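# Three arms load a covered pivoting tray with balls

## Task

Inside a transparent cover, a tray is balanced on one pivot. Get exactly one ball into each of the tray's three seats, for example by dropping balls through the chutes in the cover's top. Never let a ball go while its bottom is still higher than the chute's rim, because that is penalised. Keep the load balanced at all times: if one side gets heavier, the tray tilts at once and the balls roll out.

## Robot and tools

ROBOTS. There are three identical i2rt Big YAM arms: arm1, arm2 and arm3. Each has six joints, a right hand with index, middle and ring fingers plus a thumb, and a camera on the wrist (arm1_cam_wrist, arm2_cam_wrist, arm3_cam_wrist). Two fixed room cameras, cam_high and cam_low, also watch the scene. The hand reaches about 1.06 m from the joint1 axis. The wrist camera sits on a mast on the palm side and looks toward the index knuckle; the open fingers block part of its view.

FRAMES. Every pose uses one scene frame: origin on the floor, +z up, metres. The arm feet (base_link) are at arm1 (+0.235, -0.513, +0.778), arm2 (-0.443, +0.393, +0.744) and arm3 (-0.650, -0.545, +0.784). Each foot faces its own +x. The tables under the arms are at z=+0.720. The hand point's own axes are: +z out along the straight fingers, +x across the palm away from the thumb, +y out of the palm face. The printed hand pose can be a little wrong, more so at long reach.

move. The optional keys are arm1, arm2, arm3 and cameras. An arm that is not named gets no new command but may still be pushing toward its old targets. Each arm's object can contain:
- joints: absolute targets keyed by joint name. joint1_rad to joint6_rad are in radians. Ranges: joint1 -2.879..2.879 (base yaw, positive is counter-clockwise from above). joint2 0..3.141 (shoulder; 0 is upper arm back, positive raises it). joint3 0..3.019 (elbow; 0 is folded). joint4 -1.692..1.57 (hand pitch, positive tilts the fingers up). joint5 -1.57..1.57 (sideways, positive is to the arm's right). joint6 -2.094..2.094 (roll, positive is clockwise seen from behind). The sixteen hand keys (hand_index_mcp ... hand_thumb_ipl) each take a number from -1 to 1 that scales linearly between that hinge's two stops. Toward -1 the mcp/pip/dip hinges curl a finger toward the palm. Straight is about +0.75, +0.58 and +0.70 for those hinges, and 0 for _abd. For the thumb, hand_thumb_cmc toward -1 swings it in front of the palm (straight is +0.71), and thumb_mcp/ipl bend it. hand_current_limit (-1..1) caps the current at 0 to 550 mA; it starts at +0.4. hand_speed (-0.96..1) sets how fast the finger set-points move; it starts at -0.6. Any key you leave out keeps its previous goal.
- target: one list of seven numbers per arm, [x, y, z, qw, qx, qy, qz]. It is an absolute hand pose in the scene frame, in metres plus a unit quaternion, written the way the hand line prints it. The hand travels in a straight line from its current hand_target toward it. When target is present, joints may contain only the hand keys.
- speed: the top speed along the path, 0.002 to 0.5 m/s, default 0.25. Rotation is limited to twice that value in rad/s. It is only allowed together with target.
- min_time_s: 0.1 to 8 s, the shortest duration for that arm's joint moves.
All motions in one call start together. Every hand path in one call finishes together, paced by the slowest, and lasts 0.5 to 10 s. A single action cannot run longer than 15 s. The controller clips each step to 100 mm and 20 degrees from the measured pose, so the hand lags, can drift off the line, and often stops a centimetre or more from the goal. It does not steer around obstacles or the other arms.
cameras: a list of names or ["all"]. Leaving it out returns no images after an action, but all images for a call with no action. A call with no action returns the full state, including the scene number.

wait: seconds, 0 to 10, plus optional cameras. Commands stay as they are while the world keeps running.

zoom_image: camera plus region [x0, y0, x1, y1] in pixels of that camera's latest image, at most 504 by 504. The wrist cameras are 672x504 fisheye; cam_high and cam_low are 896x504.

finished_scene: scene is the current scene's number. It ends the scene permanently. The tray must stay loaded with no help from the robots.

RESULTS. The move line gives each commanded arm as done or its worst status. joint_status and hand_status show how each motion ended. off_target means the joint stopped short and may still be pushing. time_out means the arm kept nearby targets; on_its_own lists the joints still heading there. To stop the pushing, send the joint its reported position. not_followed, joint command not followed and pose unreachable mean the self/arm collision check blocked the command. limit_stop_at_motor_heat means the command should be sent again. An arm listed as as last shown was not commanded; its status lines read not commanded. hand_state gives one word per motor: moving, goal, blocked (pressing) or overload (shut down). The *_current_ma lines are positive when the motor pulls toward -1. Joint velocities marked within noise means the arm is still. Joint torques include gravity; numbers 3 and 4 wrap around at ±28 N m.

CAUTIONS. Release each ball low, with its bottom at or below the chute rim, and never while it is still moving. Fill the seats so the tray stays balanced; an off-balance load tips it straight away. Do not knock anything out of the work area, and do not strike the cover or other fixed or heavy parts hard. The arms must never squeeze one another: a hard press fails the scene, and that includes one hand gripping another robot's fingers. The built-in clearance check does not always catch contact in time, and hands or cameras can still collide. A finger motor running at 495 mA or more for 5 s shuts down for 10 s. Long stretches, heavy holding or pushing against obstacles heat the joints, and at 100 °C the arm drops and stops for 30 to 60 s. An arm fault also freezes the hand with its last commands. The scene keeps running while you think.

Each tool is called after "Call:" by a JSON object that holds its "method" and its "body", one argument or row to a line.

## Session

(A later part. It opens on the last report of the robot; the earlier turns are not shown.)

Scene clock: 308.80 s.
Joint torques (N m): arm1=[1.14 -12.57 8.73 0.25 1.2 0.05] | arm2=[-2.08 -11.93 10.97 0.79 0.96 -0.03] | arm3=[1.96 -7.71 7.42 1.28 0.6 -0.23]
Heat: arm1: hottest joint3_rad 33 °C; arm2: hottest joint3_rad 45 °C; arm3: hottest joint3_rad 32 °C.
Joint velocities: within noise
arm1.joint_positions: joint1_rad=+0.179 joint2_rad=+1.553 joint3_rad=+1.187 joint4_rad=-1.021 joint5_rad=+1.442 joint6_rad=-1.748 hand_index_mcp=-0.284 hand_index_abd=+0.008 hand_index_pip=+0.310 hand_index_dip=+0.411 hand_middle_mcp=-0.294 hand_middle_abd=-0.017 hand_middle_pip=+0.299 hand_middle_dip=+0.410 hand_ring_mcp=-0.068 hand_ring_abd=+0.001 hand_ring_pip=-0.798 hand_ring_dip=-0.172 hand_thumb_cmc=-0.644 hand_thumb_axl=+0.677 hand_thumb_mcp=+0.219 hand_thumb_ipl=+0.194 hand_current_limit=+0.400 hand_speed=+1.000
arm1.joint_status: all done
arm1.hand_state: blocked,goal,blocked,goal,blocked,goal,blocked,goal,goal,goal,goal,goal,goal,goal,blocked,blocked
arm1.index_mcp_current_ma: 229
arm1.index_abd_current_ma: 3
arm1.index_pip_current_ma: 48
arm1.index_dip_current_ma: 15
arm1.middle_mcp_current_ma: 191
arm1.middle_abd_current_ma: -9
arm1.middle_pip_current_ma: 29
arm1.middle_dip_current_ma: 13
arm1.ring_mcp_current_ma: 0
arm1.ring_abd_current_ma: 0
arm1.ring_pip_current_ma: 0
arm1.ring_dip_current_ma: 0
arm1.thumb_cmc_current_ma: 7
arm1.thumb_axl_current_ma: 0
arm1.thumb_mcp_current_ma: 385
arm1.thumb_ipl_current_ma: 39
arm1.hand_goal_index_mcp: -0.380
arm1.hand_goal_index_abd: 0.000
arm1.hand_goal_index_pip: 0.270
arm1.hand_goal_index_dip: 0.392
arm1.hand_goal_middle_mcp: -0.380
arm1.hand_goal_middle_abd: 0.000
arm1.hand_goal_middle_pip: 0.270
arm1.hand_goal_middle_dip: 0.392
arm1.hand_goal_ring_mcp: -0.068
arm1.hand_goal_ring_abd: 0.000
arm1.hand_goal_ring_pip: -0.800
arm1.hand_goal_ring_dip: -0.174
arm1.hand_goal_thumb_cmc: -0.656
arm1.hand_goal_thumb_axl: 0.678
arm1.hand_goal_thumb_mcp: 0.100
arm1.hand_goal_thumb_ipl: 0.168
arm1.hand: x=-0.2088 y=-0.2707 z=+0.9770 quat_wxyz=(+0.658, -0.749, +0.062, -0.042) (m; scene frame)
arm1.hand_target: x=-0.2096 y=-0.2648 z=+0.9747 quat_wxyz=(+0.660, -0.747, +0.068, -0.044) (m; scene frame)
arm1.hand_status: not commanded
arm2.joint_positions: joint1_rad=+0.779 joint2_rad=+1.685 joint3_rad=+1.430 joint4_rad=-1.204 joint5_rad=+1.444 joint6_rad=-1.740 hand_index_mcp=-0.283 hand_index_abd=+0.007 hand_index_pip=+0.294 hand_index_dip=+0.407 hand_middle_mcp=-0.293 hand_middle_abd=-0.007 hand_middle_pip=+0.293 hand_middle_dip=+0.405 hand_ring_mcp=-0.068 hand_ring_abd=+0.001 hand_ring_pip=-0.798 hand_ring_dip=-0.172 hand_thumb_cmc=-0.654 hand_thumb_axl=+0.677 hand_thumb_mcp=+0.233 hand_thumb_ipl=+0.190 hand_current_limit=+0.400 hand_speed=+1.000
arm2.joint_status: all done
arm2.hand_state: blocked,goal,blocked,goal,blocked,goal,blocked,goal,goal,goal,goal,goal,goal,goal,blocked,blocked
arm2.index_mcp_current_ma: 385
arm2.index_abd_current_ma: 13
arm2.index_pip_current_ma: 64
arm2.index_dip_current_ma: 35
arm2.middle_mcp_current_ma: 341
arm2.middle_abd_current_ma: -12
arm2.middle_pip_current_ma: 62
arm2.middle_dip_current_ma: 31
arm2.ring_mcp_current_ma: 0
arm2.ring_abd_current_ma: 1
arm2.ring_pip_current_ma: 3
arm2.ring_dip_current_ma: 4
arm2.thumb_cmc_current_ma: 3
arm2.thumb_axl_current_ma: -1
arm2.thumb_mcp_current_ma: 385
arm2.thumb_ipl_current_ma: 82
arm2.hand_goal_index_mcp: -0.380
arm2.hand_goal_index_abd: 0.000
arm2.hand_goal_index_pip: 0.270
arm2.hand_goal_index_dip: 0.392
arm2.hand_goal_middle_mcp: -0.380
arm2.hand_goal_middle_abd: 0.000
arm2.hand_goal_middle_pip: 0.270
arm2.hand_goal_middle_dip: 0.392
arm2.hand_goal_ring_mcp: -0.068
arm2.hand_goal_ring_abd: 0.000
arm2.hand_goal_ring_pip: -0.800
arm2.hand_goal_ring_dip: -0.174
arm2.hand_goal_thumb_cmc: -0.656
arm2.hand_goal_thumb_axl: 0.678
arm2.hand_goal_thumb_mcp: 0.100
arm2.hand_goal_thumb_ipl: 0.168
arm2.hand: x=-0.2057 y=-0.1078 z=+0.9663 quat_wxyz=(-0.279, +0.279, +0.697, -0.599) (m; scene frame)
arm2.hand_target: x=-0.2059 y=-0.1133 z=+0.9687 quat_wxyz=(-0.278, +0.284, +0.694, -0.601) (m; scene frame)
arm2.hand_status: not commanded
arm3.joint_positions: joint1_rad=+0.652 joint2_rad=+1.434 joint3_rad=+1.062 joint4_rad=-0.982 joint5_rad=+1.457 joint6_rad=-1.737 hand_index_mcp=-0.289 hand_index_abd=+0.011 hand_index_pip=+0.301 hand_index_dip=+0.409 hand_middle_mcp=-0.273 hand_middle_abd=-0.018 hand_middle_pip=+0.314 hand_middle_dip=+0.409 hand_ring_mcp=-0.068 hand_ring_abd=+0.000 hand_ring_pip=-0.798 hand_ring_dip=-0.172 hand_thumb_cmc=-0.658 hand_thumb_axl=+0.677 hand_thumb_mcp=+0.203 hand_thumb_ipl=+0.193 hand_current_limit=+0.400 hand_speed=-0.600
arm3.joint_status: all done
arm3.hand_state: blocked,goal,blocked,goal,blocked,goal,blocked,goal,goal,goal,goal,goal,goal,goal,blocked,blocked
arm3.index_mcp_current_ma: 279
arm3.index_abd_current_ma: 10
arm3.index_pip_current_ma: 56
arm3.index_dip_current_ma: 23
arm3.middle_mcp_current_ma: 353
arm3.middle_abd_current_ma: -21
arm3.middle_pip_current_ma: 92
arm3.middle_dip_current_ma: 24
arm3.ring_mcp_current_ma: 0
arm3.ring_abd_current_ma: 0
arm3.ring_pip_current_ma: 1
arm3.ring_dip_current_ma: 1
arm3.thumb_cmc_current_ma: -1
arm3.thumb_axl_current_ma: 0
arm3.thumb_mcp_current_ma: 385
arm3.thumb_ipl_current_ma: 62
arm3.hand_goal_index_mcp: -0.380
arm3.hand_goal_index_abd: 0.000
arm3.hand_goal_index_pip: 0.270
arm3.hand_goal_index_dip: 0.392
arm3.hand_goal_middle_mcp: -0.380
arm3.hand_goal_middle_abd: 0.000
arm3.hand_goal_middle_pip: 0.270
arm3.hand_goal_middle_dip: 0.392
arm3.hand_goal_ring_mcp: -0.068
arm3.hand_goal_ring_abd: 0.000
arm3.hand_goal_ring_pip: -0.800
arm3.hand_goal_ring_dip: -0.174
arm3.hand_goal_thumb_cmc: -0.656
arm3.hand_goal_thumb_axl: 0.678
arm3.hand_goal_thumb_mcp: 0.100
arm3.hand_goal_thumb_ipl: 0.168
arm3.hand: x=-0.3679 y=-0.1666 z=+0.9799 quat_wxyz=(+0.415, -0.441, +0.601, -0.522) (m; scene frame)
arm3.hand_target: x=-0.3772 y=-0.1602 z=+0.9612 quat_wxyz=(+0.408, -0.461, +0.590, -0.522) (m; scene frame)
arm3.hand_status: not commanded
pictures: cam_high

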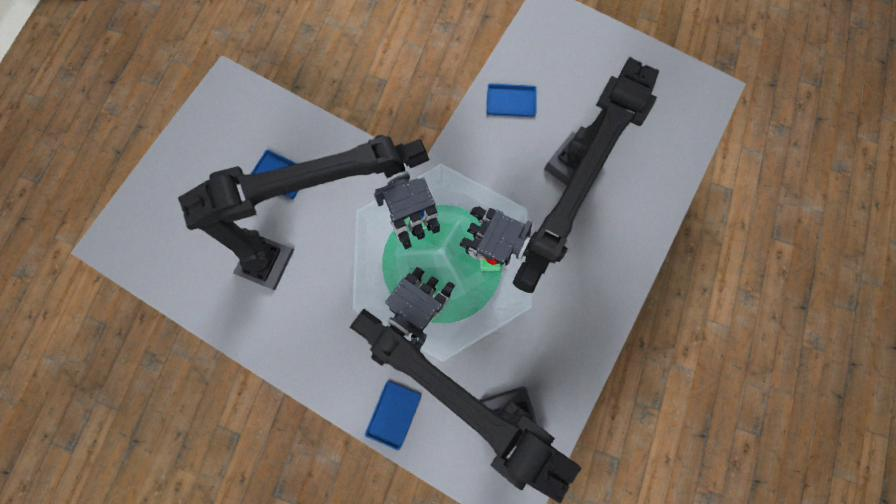

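Call:
{"method": "move", "body": {
  "arm3": {"joints":{"joint1_rad":0.612,"joint2_rad":1.450,"joint3_rad":1.060,"joint4_rad":-0.962,"hand_speed":1},"min_time_s":1.2},
  "cameras": ["cam_low","cam_high"]
}}

Call:
{"method": "zoom_image", "body": {
  "camera": "cam_low",
  "region": [470, 170, 530, 215]
}}

Call:
{"method": "zoom_image", "body": {
  "camera": "cam_high",
  "region": [370, 255, 460, 345]
}}

Scene clock: 335.97 s.
Joint torques (N m): arm1=[1.14 -12.57 8.72 0.24 1.2 0.05] | arm2=[-2.14 -11.87 10.97 0.77 0.96 -0.04] | arm3=[-0.32 -9.41 8.61 1.31 0.95 -0.23]
Heat: arm1: hottest joint3_rad 33 °C; arm2: hottest joint3_rad 44 °C; arm3: hottest joint3_rad 32 °C.
move: arm3 done
Joint velocities: within noise
arm1, arm2: as last shown
arm3.joint_positions: joint1_rad=+0.626 joint2_rad=+1.439 joint3_rad=+1.056 joint4_rad=-0.974 joint5_rad=+1.448 joint6_rad=-1.738 hand_index_mcp=-0.289 hand_index_abd=+0.012 hand_index_pip=+0.302 hand_index_dip=+0.409 hand_middle_mcp=-0.273 hand_middle_abd=-0.018 hand_middle_pip=+0.315 hand_middle_dip=+0.410 hand_ring_mcp=-0.068 hand_ring_abd=+0.000 hand_ring_pip=-0.798 hand_ring_dip=-0.172 hand_thumb_cmc=-0.654 hand_thumb_axl=+0.677 hand_thumb_mcp=+0.203 hand_thumb_ipl=+0.195 hand_current_limit=+0.400 hand_speed=+1.000
arm3.joint_status: all done
arm3.hand_state: blocked,goal,blocked,goal,blocked,goal,blocked,goal,goal,goal,goal,goal,goal,goal,blocked,blocked
arm3.index_mcp_current_ma: 279
arm3.index_abd_current_ma: 12
arm3.index_pip_current_ma: 57
arm3.index_dip_current_ma: 23
arm3.middle_mcp_current_ma: 353
arm3.middle_abd_current_ma: -21
arm3.middle_pip_current_ma: 93
arm3.middle_dip_current_ma: 25
arm3.ring_mcp_current_ma: 0
arm3.ring_abd_current_ma: 0
arm3.ring_pip_current_ma: 1
arm3.ring_dip_current_ma: 1
arm3.thumb_cmc_current_ma: 1
arm3.thumb_axl_current_ma: 0
arm3.thumb_mcp_current_ma: 385
arm3.thumb_ipl_current_ma: 70
arm3.hand_goal_index_mcp: -0.380
arm3.hand_goal_index_abd: 0.000
arm3.hand_goal_index_pip: 0.270
arm3.hand_goal_index_dip: 0.392
arm3.hand_goal_middle_mcp: -0.380
arm3.hand_goal_middle_abd: 0.000
arm3.hand_goal_middle_pip: 0.270
arm3.hand_goal_middle_dip: 0.392
arm3.hand_goal_ring_mcp: -0.068
arm3.hand_goal_ring_abd: 0.000
arm3.hand_goal_ring_pip: -0.800
arm3.hand_goal_ring_dip: -0.174
arm3.hand_goal_thumb_cmc: -0.656
arm3.hand_goal_thumb_axl: 0.678
arm3.hand_goal_thumb_mcp: 0.100
arm3.hand_goal_thumb_ipl: 0.168
arm3.hand: x=-0.3591 y=-0.1739 z=+0.9746 quat_wxyz=(+0.406, -0.436, +0.608, -0.525) (m; scene frame)
arm3.hand_target: x=-0.3531 y=-0.1747 z=+0.9715 quat_wxyz=(+0.401, -0.434, +0.610, -0.528) (m; scene frame)
arm3.hand_status: not commanded
pictures: cam_high, cam_low

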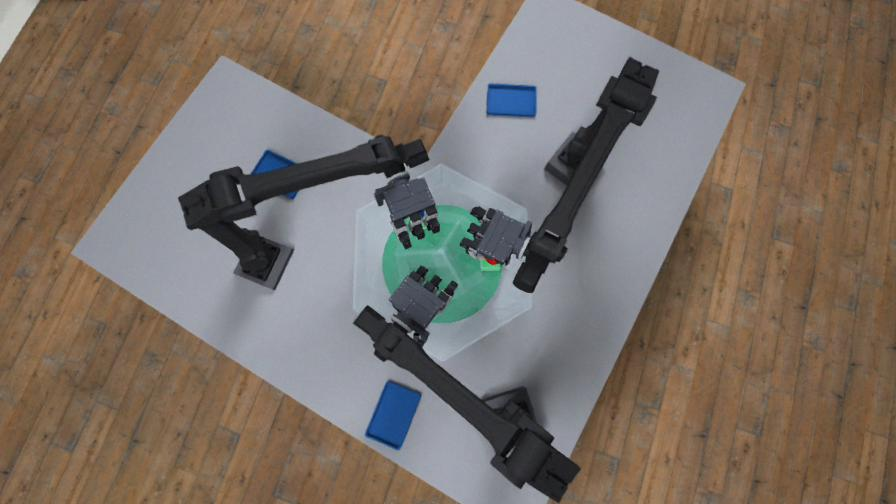

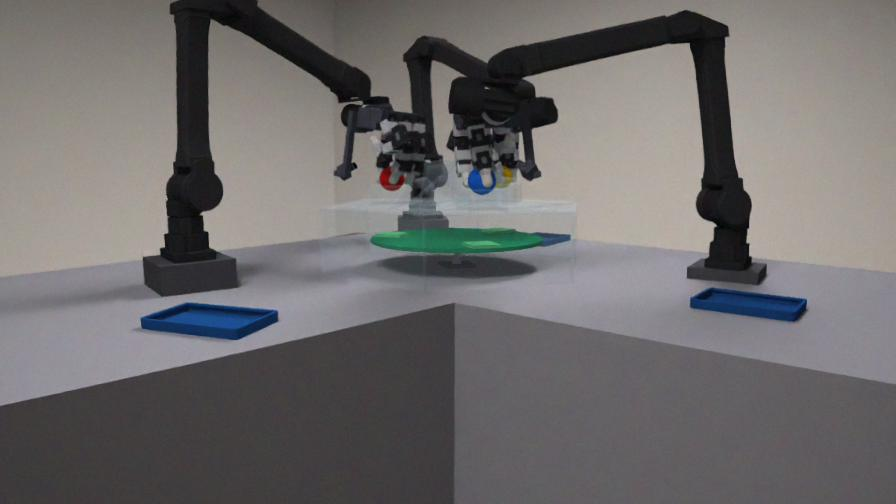

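Scaled by 8.400 from the camera's 896x504 image, which has a finer 1280x720 frame.

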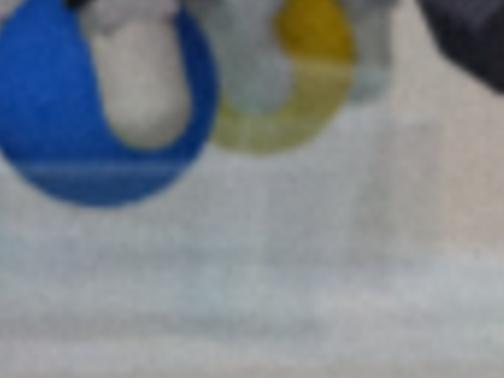

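Scaled by 5.600 from the camera's 896x504 image, which has a finer 1280x720 frame.

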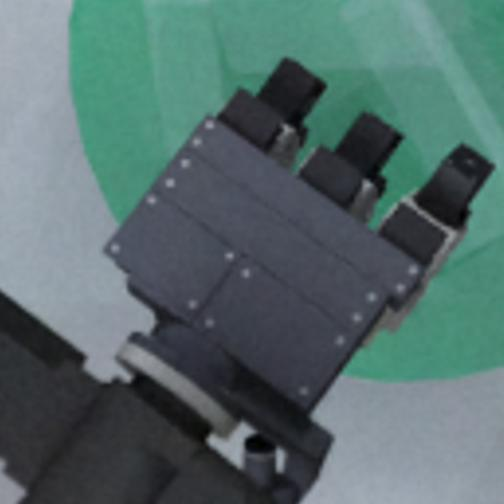

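Call:
{"method": "move", "body": {
  "arm3": {"joints":{"joint1_rad":0.602,"joint2_rad":1.435,"joint3_rad":1.056},"min_time_s":0.8},
  "cameras": ["cam_low"]
}}

Call:
{"method": "zoom_image", "body": {
  "camera": "cam_low",
  "region": [470, 170, 530, 215]
}}

Scene clock: 340.50 s.
Joint torques (N m): arm1=[1.14 -12.63 8.72 0.23 1.2 0.05] | arm2=[-1.96 -11.99 10.95 0.77 0.95 -0.04] | arm3=[-0.62 -10.64 8.51 1.31 0.94 -0.23]
Heat: arm1: hottest joint3_rad 32 °C; arm2: hottest joint3_rad 44 °C; arm3: hottest joint3_rad 32 °C.
move: arm3 done
Joint velocities: within noise
arm1, arm2: as last shown
arm3.joint_positions: joint1_rad=+0.617 joint2_rad=+1.439 joint3_rad=+1.053 joint4_rad=-0.974 joint5_rad=+1.448 joint6_rad=-1.738 hand_index_mcp=-0.289 hand_index_abd=+0.012 hand_index_pip=+0.302 hand_index_dip=+0.409 hand_middle_mcp=-0.273 hand_middle_abd=-0.018 hand_middle_pip=+0.315 hand_middle_dip=+0.410 hand_ring_mcp=-0.068 hand_ring_abd=+0.000 hand_ring_pip=-0.798 hand_ring_dip=-0.172 hand_thumb_cmc=-0.654 hand_thumb_axl=+0.677 hand_thumb_mcp=+0.203 hand_thumb_ipl=+0.195 hand_current_limit=+0.400 hand_speed=+1.000
arm3.joint_status: all done
arm3.hand_state: blocked,goal,blocked,goal,blocked,goal,blocked,goal,goal,goal,goal,goal,goal,goal,blocked,blocked
arm3.index_mcp_current_ma: 279
arm3.index_abd_current_ma: 12
arm3.index_pip_current_ma: 57
arm3.index_dip_current_ma: 23
arm3.middle_mcp_current_ma: 353
arm3.middle_abd_current_ma: -21
arm3.middle_pip_current_ma: 93
arm3.middle_dip_current_ma: 25
arm3.ring_mcp_current_ma: 0
arm3.ring_abd_current_ma: 0
arm3.ring_pip_current_ma: 1
arm3.ring_dip_current_ma: 1
arm3.thumb_cmc_current_ma: 1
arm3.thumb_axl_current_ma: 0
arm3.thumb_mcp_current_ma: 385
arm3.thumb_ipl_current_ma: 70
arm3.hand_goal_index_mcp: -0.380
arm3.hand_goal_index_abd: 0.000
arm3.hand_goal_index_pip: 0.270
arm3.hand_goal_index_dip: 0.392
arm3.hand_goal_middle_mcp: -0.380
arm3.hand_goal_middle_abd: 0.000
arm3.hand_goal_middle_pip: 0.270
arm3.hand_goal_middle_dip: 0.392
arm3.hand_goal_ring_mcp: -0.068
arm3.hand_goal_ring_abd: 0.000
arm3.hand_goal_ring_pip: -0.800
arm3.hand_goal_ring_dip: -0.174
arm3.hand_goal_thumb_cmc: -0.656
arm3.hand_goal_thumb_axl: 0.678
arm3.hand_goal_thumb_mcp: 0.100
arm3.hand_goal_thumb_ipl: 0.168
arm3.hand: x=-0.3561 y=-0.1775 z=+0.9734 quat_wxyz=(+0.403, -0.434, +0.609, -0.527) (m; scene frame)
arm3.hand_target: x=-0.3502 y=-0.1797 z=+0.9763 quat_wxyz=(+0.402, -0.428, +0.614, -0.528) (m; scene frame)
arm3.hand_status: not commanded
pictures: cam_low

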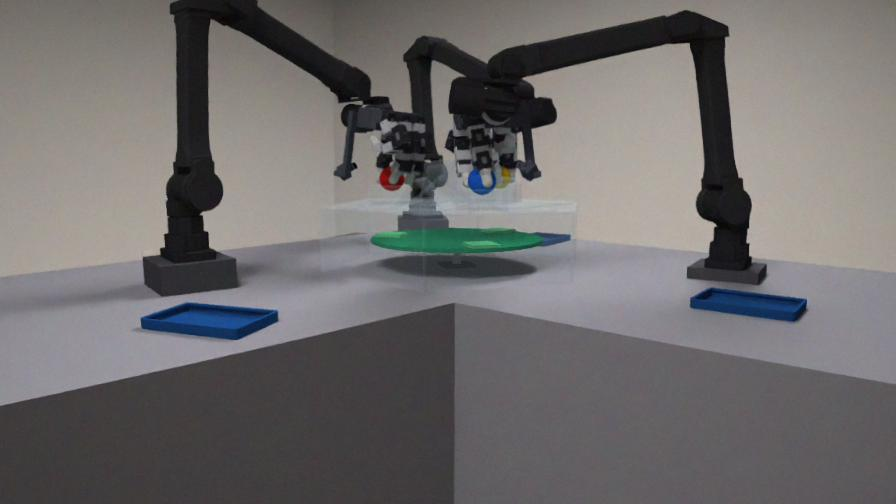

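Scaled by 8.400 from the camera's 896x504 image, which has a finer 1280x720 frame.

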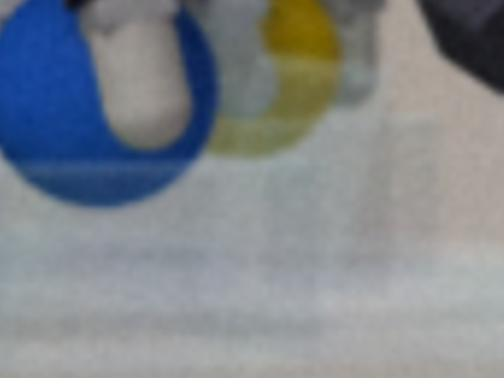

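Call:
{"method": "move", "body": {
  "arm1": {"joints":{"hand_index_mcp":-0.02,"hand_middle_mcp":-0.02,"hand_thumb_mcp":0.42}},
  "arm2": {"joints":{"hand_index_mcp":-0.02,"hand_middle_mcp":-0.02,"hand_thumb_mcp":0.42}},
  "arm3": {"joints":{"hand_index_mcp":-0.02,"hand_middle_mcp":-0.02,"hand_thumb_mcp":0.42}},
  "cameras": ["cam_low","cam_high"]
}}

Call:
{"method": "zoom_image", "body": {
  "camera": "cam_low",
  "region": [360, 150, 580, 290]
}}

Scene clock: 348.10 s.
Joint torques (N m): arm1=[1.38 -12.63 8.75 0.14 1.09 0.05] | arm2=[-1.85 -11.99 11.03 0.68 0.96 -0.04] | arm3=[-0.26 -10.17 8.57 1.21 0.99 -0.23]
Heat: arm1: hottest joint3_rad 32 °C; arm2: hottest joint3_rad 44 °C; arm3: hottest joint3_rad 32 °C.
move: arm1 done; arm2 done; arm3 done
Joint velocities: within noise
arm1.joint_positions: joint1_rad=+0.178 joint2_rad=+1.553 joint3_rad=+1.187 joint4_rad=-1.018 joint5_rad=+1.445 joint6_rad=-1.748 hand_index_mcp=-0.028 hand_index_abd=+0.004 hand_index_pip=+0.272 hand_index_dip=+0.395 hand_middle_mcp=-0.027 hand_middle_abd=-0.003 hand_middle_pip=+0.272 hand_middle_dip=+0.395 hand_ring_mcp=-0.068 hand_ring_abd=+0.001 hand_ring_pip=-0.798 hand_ring_dip=-0.172 hand_thumb_cmc=-0.652 hand_thumb_axl=+0.677 hand_thumb_mcp=+0.416 hand_thumb_ipl=+0.170 hand_current_limit=+0.400 hand_speed=+1.000
arm1.joint_status: all done
arm1.hand_state: goal,goal,goal,goal,goal,goal,goal,goal,goal,goal,goal,goal,goal,goal,goal,goal
arm1.index_mcp_current_ma: -4
arm1.index_abd_current_ma: 1
arm1.index_pip_current_ma: 0
arm1.index_dip_current_ma: 1
arm1.middle_mcp_current_ma: -3
arm1.middle_abd_current_ma: -1
arm1.middle_pip_current_ma: 0
arm1.middle_dip_current_ma: 1
arm1.ring_mcp_current_ma: 0
arm1.ring_abd_current_ma: 0
arm1.ring_pip_current_ma: 0
arm1.ring_dip_current_ma: 0
arm1.thumb_cmc_current_ma: 1
arm1.thumb_axl_current_ma: 0
arm1.thumb_mcp_current_ma: -1
arm1.thumb_ipl_current_ma: 1
arm1.hand_goal_index_mcp: -0.020
arm1.hand_goal_index_abd: 0.000
arm1.hand_goal_index_pip: 0.270
arm1.hand_goal_index_dip: 0.392
arm1.hand_goal_middle_mcp: -0.020
arm1.hand_goal_middle_abd: 0.000
arm1.hand_goal_middle_pip: 0.270
arm1.hand_goal_middle_dip: 0.392
arm1.hand_goal_ring_mcp: -0.068
arm1.hand_goal_ring_abd: 0.000
arm1.hand_goal_ring_pip: -0.800
arm1.hand_goal_ring_dip: -0.174
arm1.hand_goal_thumb_cmc: -0.656
arm1.hand_goal_thumb_axl: 0.678
arm1.hand_goal_thumb_mcp: 0.420
arm1.hand_goal_thumb_ipl: 0.168
arm1.hand: x=-0.2087 y=-0.2696 z=+0.9777 quat_wxyz=(+0.659, -0.748, +0.064, -0.042) (m; scene frame)
arm1.hand_target: x=-0.2097 y=-0.2649 z=+0.9748 quat_wxyz=(+0.660, -0.747, +0.068, -0.044) (m; scene frame)
arm1.hand_status: not commanded
arm2.joint_positions: joint1_rad=+0.777 joint2_rad=+1.685 joint3_rad=+1.430 joint4_rad=-1.201 joint5_rad=+1.445 joint6_rad=-1.740 hand_index_mcp=-0.030 hand_index_abd=+0.004 hand_index_pip=+0.272 hand_index_dip=+0.395 hand_middle_mcp=-0.029 hand_middle_abd=-0.003 hand_middle_pip=+0.272 hand_middle_dip=+0.395 hand_ring_mcp=-0.068 hand_ring_abd=+0.001 hand_ring_pip=-0.798 hand_ring_dip=-0.172 hand_thumb_cmc=-0.654 hand_thumb_axl=+0.677 hand_thumb_mcp=+0.416 hand_thumb_ipl=+0.170 hand_current_limit=+0.400 hand_speed=+1.000
arm2.joint_status: all done
arm2.hand_state: goal,goal,goal,goal,goal,goal,goal,goal,goal,goal,goal,goal,goal,goal,goal,goal
arm2.index_mcp_current_ma: -25
arm2.index_abd_current_ma: 6
arm2.index_pip_current_ma: 3
arm2.index_dip_current_ma: 6
arm2.middle_mcp_current_ma: -21
arm2.middle_abd_current_ma: -3
arm2.middle_pip_current_ma: 4
arm2.middle_dip_current_ma: 6
arm2.ring_mcp_current_ma: 0
arm2.ring_abd_current_ma: 1
arm2.ring_pip_current_ma: 3
arm2.ring_dip_current_ma: 4
arm2.thumb_cmc_current_ma: 3
arm2.thumb_axl_current_ma: -1
arm2.thumb_mcp_current_ma: -10
arm2.thumb_ipl_current_ma: 3
arm2.hand_goal_index_mcp: -0.020
arm2.hand_goal_index_abd: 0.000
arm2.hand_goal_index_pip: 0.270
arm2.hand_goal_index_dip: 0.392
arm2.hand_goal_middle_mcp: -0.020
arm2.hand_goal_middle_abd: 0.000
arm2.hand_goal_middle_pip: 0.270
arm2.hand_goal_middle_dip: 0.392
arm2.hand_goal_ring_mcp: -0.068
arm2.hand_goal_ring_abd: 0.000
arm2.hand_goal_ring_pip: -0.800
arm2.hand_goal_ring_dip: -0.174
arm2.hand_goal_thumb_cmc: -0.656
arm2.hand_goal_thumb_axl: 0.678
arm2.hand_goal_thumb_mcp: 0.420
arm2.hand_goal_thumb_ipl: 0.168
arm2.hand: x=-0.2061 y=-0.1086 z=+0.9666 quat_wxyz=(-0.279, +0.280, +0.696, -0.599) (m; scene frame)
arm2.hand_target: x=-0.2059 y=-0.1133 z=+0.9687 quat_wxyz=(-0.278, +0.284, +0.694, -0.601) (m; scene frame)
arm2.hand_status: not commanded
arm3.joint_positions: joint1_rad=+0.615 joint2_rad=+1.433 joint3_rad=+1.053 joint4_rad=-0.972 joint5_rad=+1.447 joint6_rad=-1.738 hand_index_mcp=-0.032 hand_index_abd=+0.003 hand_index_pip=+0.267 hand_index_dip=+0.389 hand_middle_mcp=-0.032 hand_middle_abd=-0.003 hand_middle_pip=+0.267 hand_middle_dip=+0.390 hand_ring_mcp=-0.068 hand_ring_abd=+0.000 hand_ring_pip=-0.798 hand_ring_dip=-0.172 hand_thumb_cmc=-0.654 hand_thumb_axl=+0.677 hand_thumb_mcp=+0.417 hand_thumb_ipl=+0.170 hand_current_limit=+0.400 hand_speed=+1.000
arm3.joint_status: all done
arm3.hand_state: goal,goal,goal,goal,goal,goal,goal,goal,goal,goal,goal,goal,goal,goal,goal,goal
arm3.index_mcp_current_ma: -15
arm3.index_abd_current_ma: 1
arm3.index_pip_current_ma: -2
arm3.index_dip_current_ma: -2
arm3.middle_mcp_current_ma: -16
arm3.middle_abd_current_ma: -2
arm3.middle_pip_current_ma: -2
arm3.middle_dip_current_ma: -1
arm3.ring_mcp_current_ma: 0
arm3.ring_abd_current_ma: 0
arm3.ring_pip_current_ma: 1
arm3.ring_dip_current_ma: 1
arm3.thumb_cmc_current_ma: 1
arm3.thumb_axl_current_ma: 0
arm3.thumb_mcp_current_ma: -3
arm3.thumb_ipl_current_ma: 1
arm3.hand_goal_index_mcp: -0.020
arm3.hand_goal_index_abd: 0.000
arm3.hand_goal_index_pip: 0.270
arm3.hand_goal_index_dip: 0.392
arm3.hand_goal_middle_mcp: -0.020
arm3.hand_goal_middle_abd: 0.000
arm3.hand_goal_middle_pip: 0.270
arm3.hand_goal_middle_dip: 0.392
arm3.hand_goal_ring_mcp: -0.068
arm3.hand_goal_ring_abd: 0.000
arm3.hand_goal_ring_pip: -0.800
arm3.hand_goal_ring_dip: -0.174
arm3.hand_goal_thumb_cmc: -0.656
arm3.hand_goal_thumb_axl: 0.678
arm3.hand_goal_thumb_mcp: 0.420
arm3.hand_goal_thumb_ipl: 0.168
arm3.hand: x=-0.3555 y=-0.1780 z=+0.9756 quat_wxyz=(+0.404, -0.432, +0.611, -0.526) (m; scene frame)
arm3.hand_target: x=-0.3502 y=-0.1797 z=+0.9762 quat_wxyz=(+0.402, -0.428, +0.614, -0.527) (m; scene frame)
arm3.hand_status: not commanded
pictures: cam_high, cam_low

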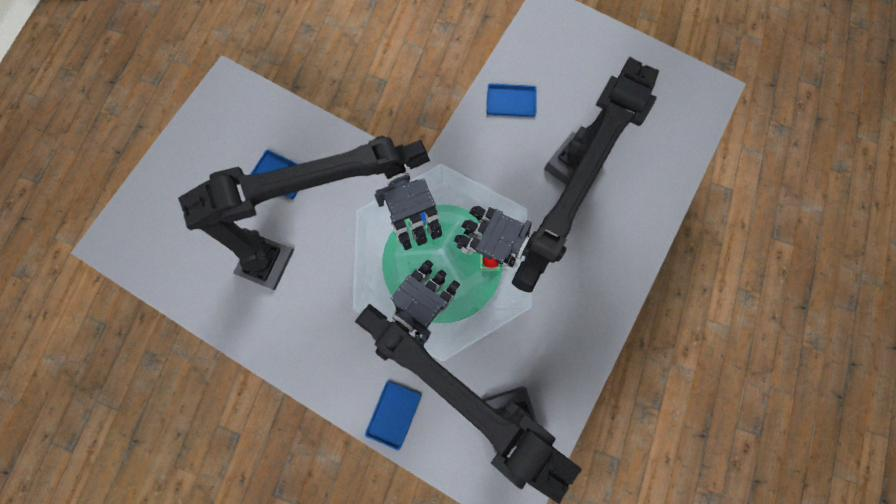

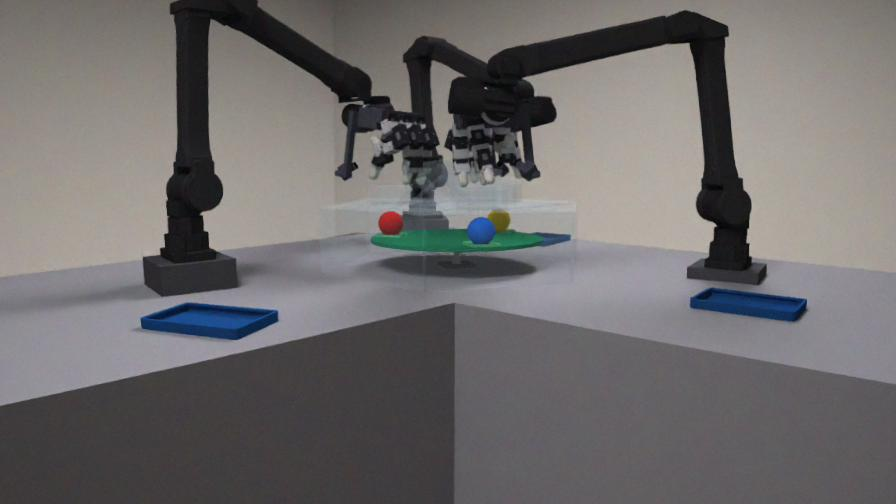

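Scaled by 2.291 from the camera's 896x504 image, which has a finer 1280x720 frame.

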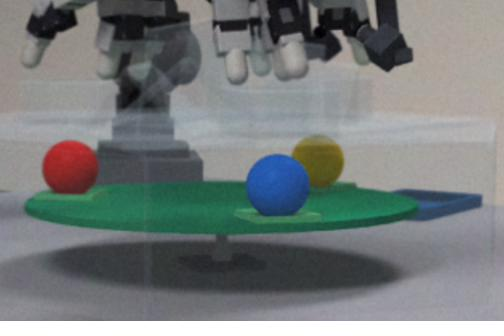

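Call:
{"method": "move", "body": {
  "arm1": {"joints":{"joint2_rad":1.50,"joint3_rad":1.35,"joint4_rad":-1.16},"min_time_s":1.5},
  "arm2": {"joints":{"joint2_rad":1.63,"joint3_rad":1.59,"joint4_rad":-1.34},"min_time_s":1.5},
  "arm3": {"joints":{"joint2_rad":1.38,"joint3_rad":1.22,"joint4_rad":-1.12},"min_time_s":1.5},
  "cameras": ["cam_high"]
}}

Call:
{"method": "zoom_image", "body": {
  "camera": "cam_high",
  "region": [340, 150, 560, 370]
}}

Call:
{"method": "finished_scene", "body": {
  "scene": 2
}}

Scene clock: 351.97 s.
Joint torques (N m): arm1=[1.32 -14.62 13.18 -0.5 1.1 0.06] | arm2=[-1.9 -13.86 15.56 0.01 0.97 -0.04] | arm3=[-0.56 -10.34 12.08 0.58 0.97 -0.22]
Heat: arm1: hottest joint3_rad 33 °C; arm2: hottest joint3_rad 44 °C; arm3: hottest joint3_rad 32 °C.
move: arm1 done; arm2 done; arm3 done
Joint velocities: within noise
arm1.joint_positions: joint1_rad=+0.178 joint2_rad=+1.516 joint3_rad=+1.300 joint4_rad=-1.152 joint5_rad=+1.445 joint6_rad=-1.748 hand_index_mcp=-0.028 hand_index_abd=+0.003 hand_index_pip=+0.272 hand_index_dip=+0.395 hand_middle_mcp=-0.027 hand_middle_abd=-0.003 hand_middle_pip=+0.272 hand_middle_dip=+0.395 hand_ring_mcp=-0.068 hand_ring_abd=+0.001 hand_ring_pip=-0.798 hand_ring_dip=-0.172 hand_thumb_cmc=-0.652 hand_thumb_axl=+0.677 hand_thumb_mcp=+0.416 hand_thumb_ipl=+0.170 hand_current_limit=+0.400 hand_speed=+1.000
arm1.joint_status: all done
arm1.hand_state: goal,goal,goal,goal,goal,goal,goal,goal,goal,goal,goal,goal,goal,goal,goal,goal
arm1.index_mcp_current_ma: -4
arm1.index_abd_current_ma: 1
arm1.index_pip_current_ma: 0
arm1.index_dip_current_ma: 1
arm1.middle_mcp_current_ma: -3
arm1.middle_abd_current_ma: -1
arm1.middle_pip_current_ma: 0
arm1.middle_dip_current_ma: 1
arm1.ring_mcp_current_ma: 0
arm1.ring_abd_current_ma: 0
arm1.ring_pip_current_ma: 0
arm1.ring_dip_current_ma: 0
arm1.thumb_cmc_current_ma: 1
arm1.thumb_axl_current_ma: 0
arm1.thumb_mcp_current_ma: -1
arm1.thumb_ipl_current_ma: 1
arm1.hand_goal_index_mcp: -0.020
arm1.hand_goal_index_abd: 0.000
arm1.hand_goal_index_pip: 0.270
arm1.hand_goal_index_dip: 0.392
arm1.hand_goal_middle_mcp: -0.020
arm1.hand_goal_middle_abd: 0.000
arm1.hand_goal_middle_pip: 0.270
arm1.hand_goal_middle_dip: 0.392
arm1.hand_goal_ring_mcp: -0.068
arm1.hand_goal_ring_abd: 0.000
arm1.hand_goal_ring_pip: -0.800
arm1.hand_goal_ring_dip: -0.174
arm1.hand_goal_thumb_cmc: -0.656
arm1.hand_goal_thumb_axl: 0.678
arm1.hand_goal_thumb_mcp: 0.420
arm1.hand_goal_thumb_ipl: 0.168
arm1.hand: x=-0.2130 y=-0.2685 z=+1.0353 quat_wxyz=(+0.660, -0.747, +0.069, -0.036) (m; scene frame)
arm1.hand_target: x=-0.2192 y=-0.2627 z=+1.0638 quat_wxyz=(+0.662, -0.744, +0.092, -0.018) (m; scene frame)
arm1.hand_status: not commanded
arm2.joint_positions: joint1_rad=+0.777 joint2_rad=+1.654 joint3_rad=+1.534 joint4_rad=-1.333 joint5_rad=+1.445 joint6_rad=-1.740 hand_index_mcp=-0.030 hand_index_abd=+0.004 hand_index_pip=+0.272 hand_index_dip=+0.395 hand_middle_mcp=-0.029 hand_middle_abd=-0.002 hand_middle_pip=+0.272 hand_middle_dip=+0.395 hand_ring_mcp=-0.068 hand_ring_abd=+0.001 hand_ring_pip=-0.798 hand_ring_dip=-0.172 hand_thumb_cmc=-0.654 hand_thumb_axl=+0.677 hand_thumb_mcp=+0.416 hand_thumb_ipl=+0.170 hand_current_limit=+0.400 hand_speed=+1.000
arm2.joint_status: all done
arm2.hand_state: goal,goal,goal,goal,goal,goal,goal,goal,goal,goal,goal,goal,goal,goal,goal,goal
arm2.index_mcp_current_ma: -25
arm2.index_abd_current_ma: 6
arm2.index_pip_current_ma: 3
arm2.index_dip_current_ma: 6
arm2.middle_mcp_current_ma: -21
arm2.middle_abd_current_ma: -3
arm2.middle_pip_current_ma: 4
arm2.middle_dip_current_ma: 6
arm2.ring_mcp_current_ma: 0
arm2.ring_abd_current_ma: 1
arm2.ring_pip_current_ma: 3
arm2.ring_dip_current_ma: 4
arm2.thumb_cmc_current_ma: 3
arm2.thumb_axl_current_ma: -1
arm2.thumb_mcp_current_ma: -10
arm2.thumb_ipl_current_ma: 3
arm2.hand_goal_index_mcp: -0.020
arm2.hand_goal_index_abd: 0.000
arm2.hand_goal_index_pip: 0.270
arm2.hand_goal_index_dip: 0.392
arm2.hand_goal_middle_mcp: -0.020
arm2.hand_goal_middle_abd: 0.000
arm2.hand_goal_middle_pip: 0.270
arm2.hand_goal_middle_dip: 0.392
arm2.hand_goal_ring_mcp: -0.068
arm2.hand_goal_ring_abd: 0.000
arm2.hand_goal_ring_pip: -0.800
arm2.hand_goal_ring_dip: -0.174
arm2.hand_goal_thumb_cmc: -0.656
arm2.hand_goal_thumb_axl: 0.678
arm2.hand_goal_thumb_mcp: 0.420
arm2.hand_goal_thumb_ipl: 0.168
arm2.hand: x=-0.2072 y=-0.1074 z=+1.0204 quat_wxyz=(-0.278, +0.281, +0.696, -0.600) (m; scene frame)
arm2.hand_target: x=-0.2060 y=-0.1134 z=+1.0560 quat_wxyz=(-0.257, +0.303, +0.685, -0.610) (m; scene frame)
arm2.hand_status: not commanded
arm3.joint_positions: joint1_rad=+0.615 joint2_rad=+1.384 joint3_rad=+1.184 joint4_rad=-1.112 joint5_rad=+1.447 joint6_rad=-1.738 hand_index_mcp=-0.032 hand_index_abd=+0.003 hand_index_pip=+0.267 hand_index_dip=+0.389 hand_middle_mcp=-0.032 hand_middle_abd=-0.003 hand_middle_pip=+0.267 hand_middle_dip=+0.390 hand_ring_mcp=-0.068 hand_ring_abd=+0.000 hand_ring_pip=-0.798 hand_ring_dip=-0.172 hand_thumb_cmc=-0.654 hand_thumb_axl=+0.677 hand_thumb_mcp=+0.417 hand_thumb_ipl=+0.170 hand_current_limit=+0.400 hand_speed=+1.000
arm3.joint_status: all done
arm3.hand_state: goal,goal,goal,goal,goal,goal,goal,goal,goal,goal,goal,goal,goal,goal,goal,goal
arm3.index_mcp_current_ma: -15
arm3.index_abd_current_ma: 1
arm3.index_pip_current_ma: -2
arm3.index_dip_current_ma: -2
arm3.middle_mcp_current_ma: -15
arm3.middle_abd_current_ma: -1
arm3.middle_pip_current_ma: -2
arm3.middle_dip_current_ma: -1
arm3.ring_mcp_current_ma: 0
arm3.ring_abd_current_ma: 0
arm3.ring_pip_current_ma: 1
arm3.ring_dip_current_ma: 1
arm3.thumb_cmc_current_ma: 1
arm3.thumb_axl_current_ma: 0
arm3.thumb_mcp_current_ma: -3
arm3.thumb_ipl_current_ma: 1
arm3.hand_goal_index_mcp: -0.020
arm3.hand_goal_index_abd: 0.000
arm3.hand_goal_index_pip: 0.270
arm3.hand_goal_index_dip: 0.392
arm3.hand_goal_middle_mcp: -0.020
arm3.hand_goal_middle_abd: 0.000
arm3.hand_goal_middle_pip: 0.270
arm3.hand_goal_middle_dip: 0.392
arm3.hand_goal_ring_mcp: -0.068
arm3.hand_goal_ring_abd: 0.000
arm3.hand_goal_ring_pip: -0.800
arm3.hand_goal_ring_dip: -0.174
arm3.hand_goal_thumb_cmc: -0.656
arm3.hand_goal_thumb_axl: 0.678
arm3.hand_goal_thumb_mcp: 0.420
arm3.hand_goal_thumb_ipl: 0.168
arm3.hand: x=-0.3527 y=-0.1698 z=+1.0436 quat_wxyz=(+0.416, -0.421, +0.619, -0.517) (m; scene frame)
arm3.hand_target: x=-0.3460 y=-0.1677 z=+1.0602 quat_wxyz=(+0.420, -0.410, +0.625, -0.514) (m; scene frame)
arm3.hand_status: not commanded
pictures: cam_high

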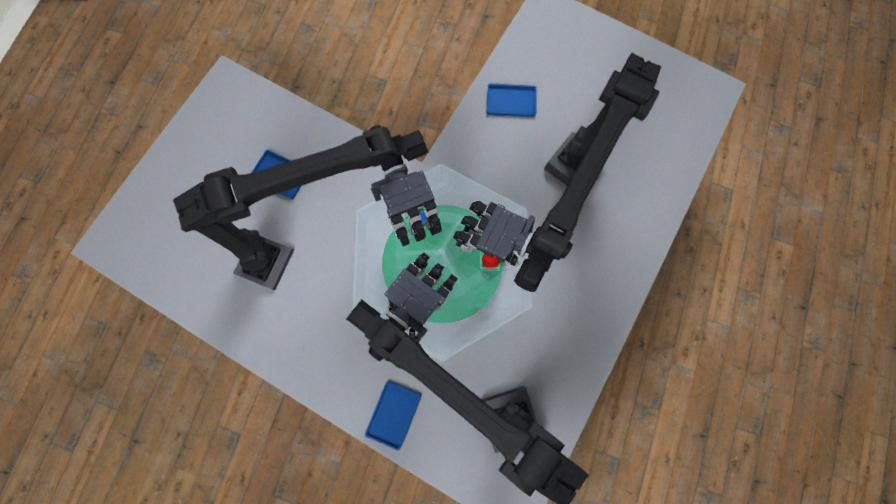

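Scaled by 2.291 from the camera's 896x504 image, which has a finer 1280x720 frame.

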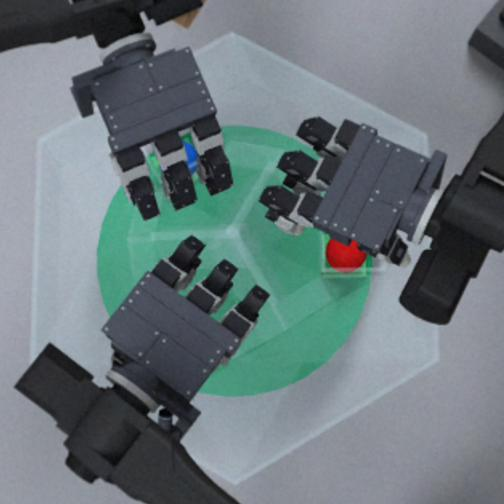

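The scene is finished: the task was done.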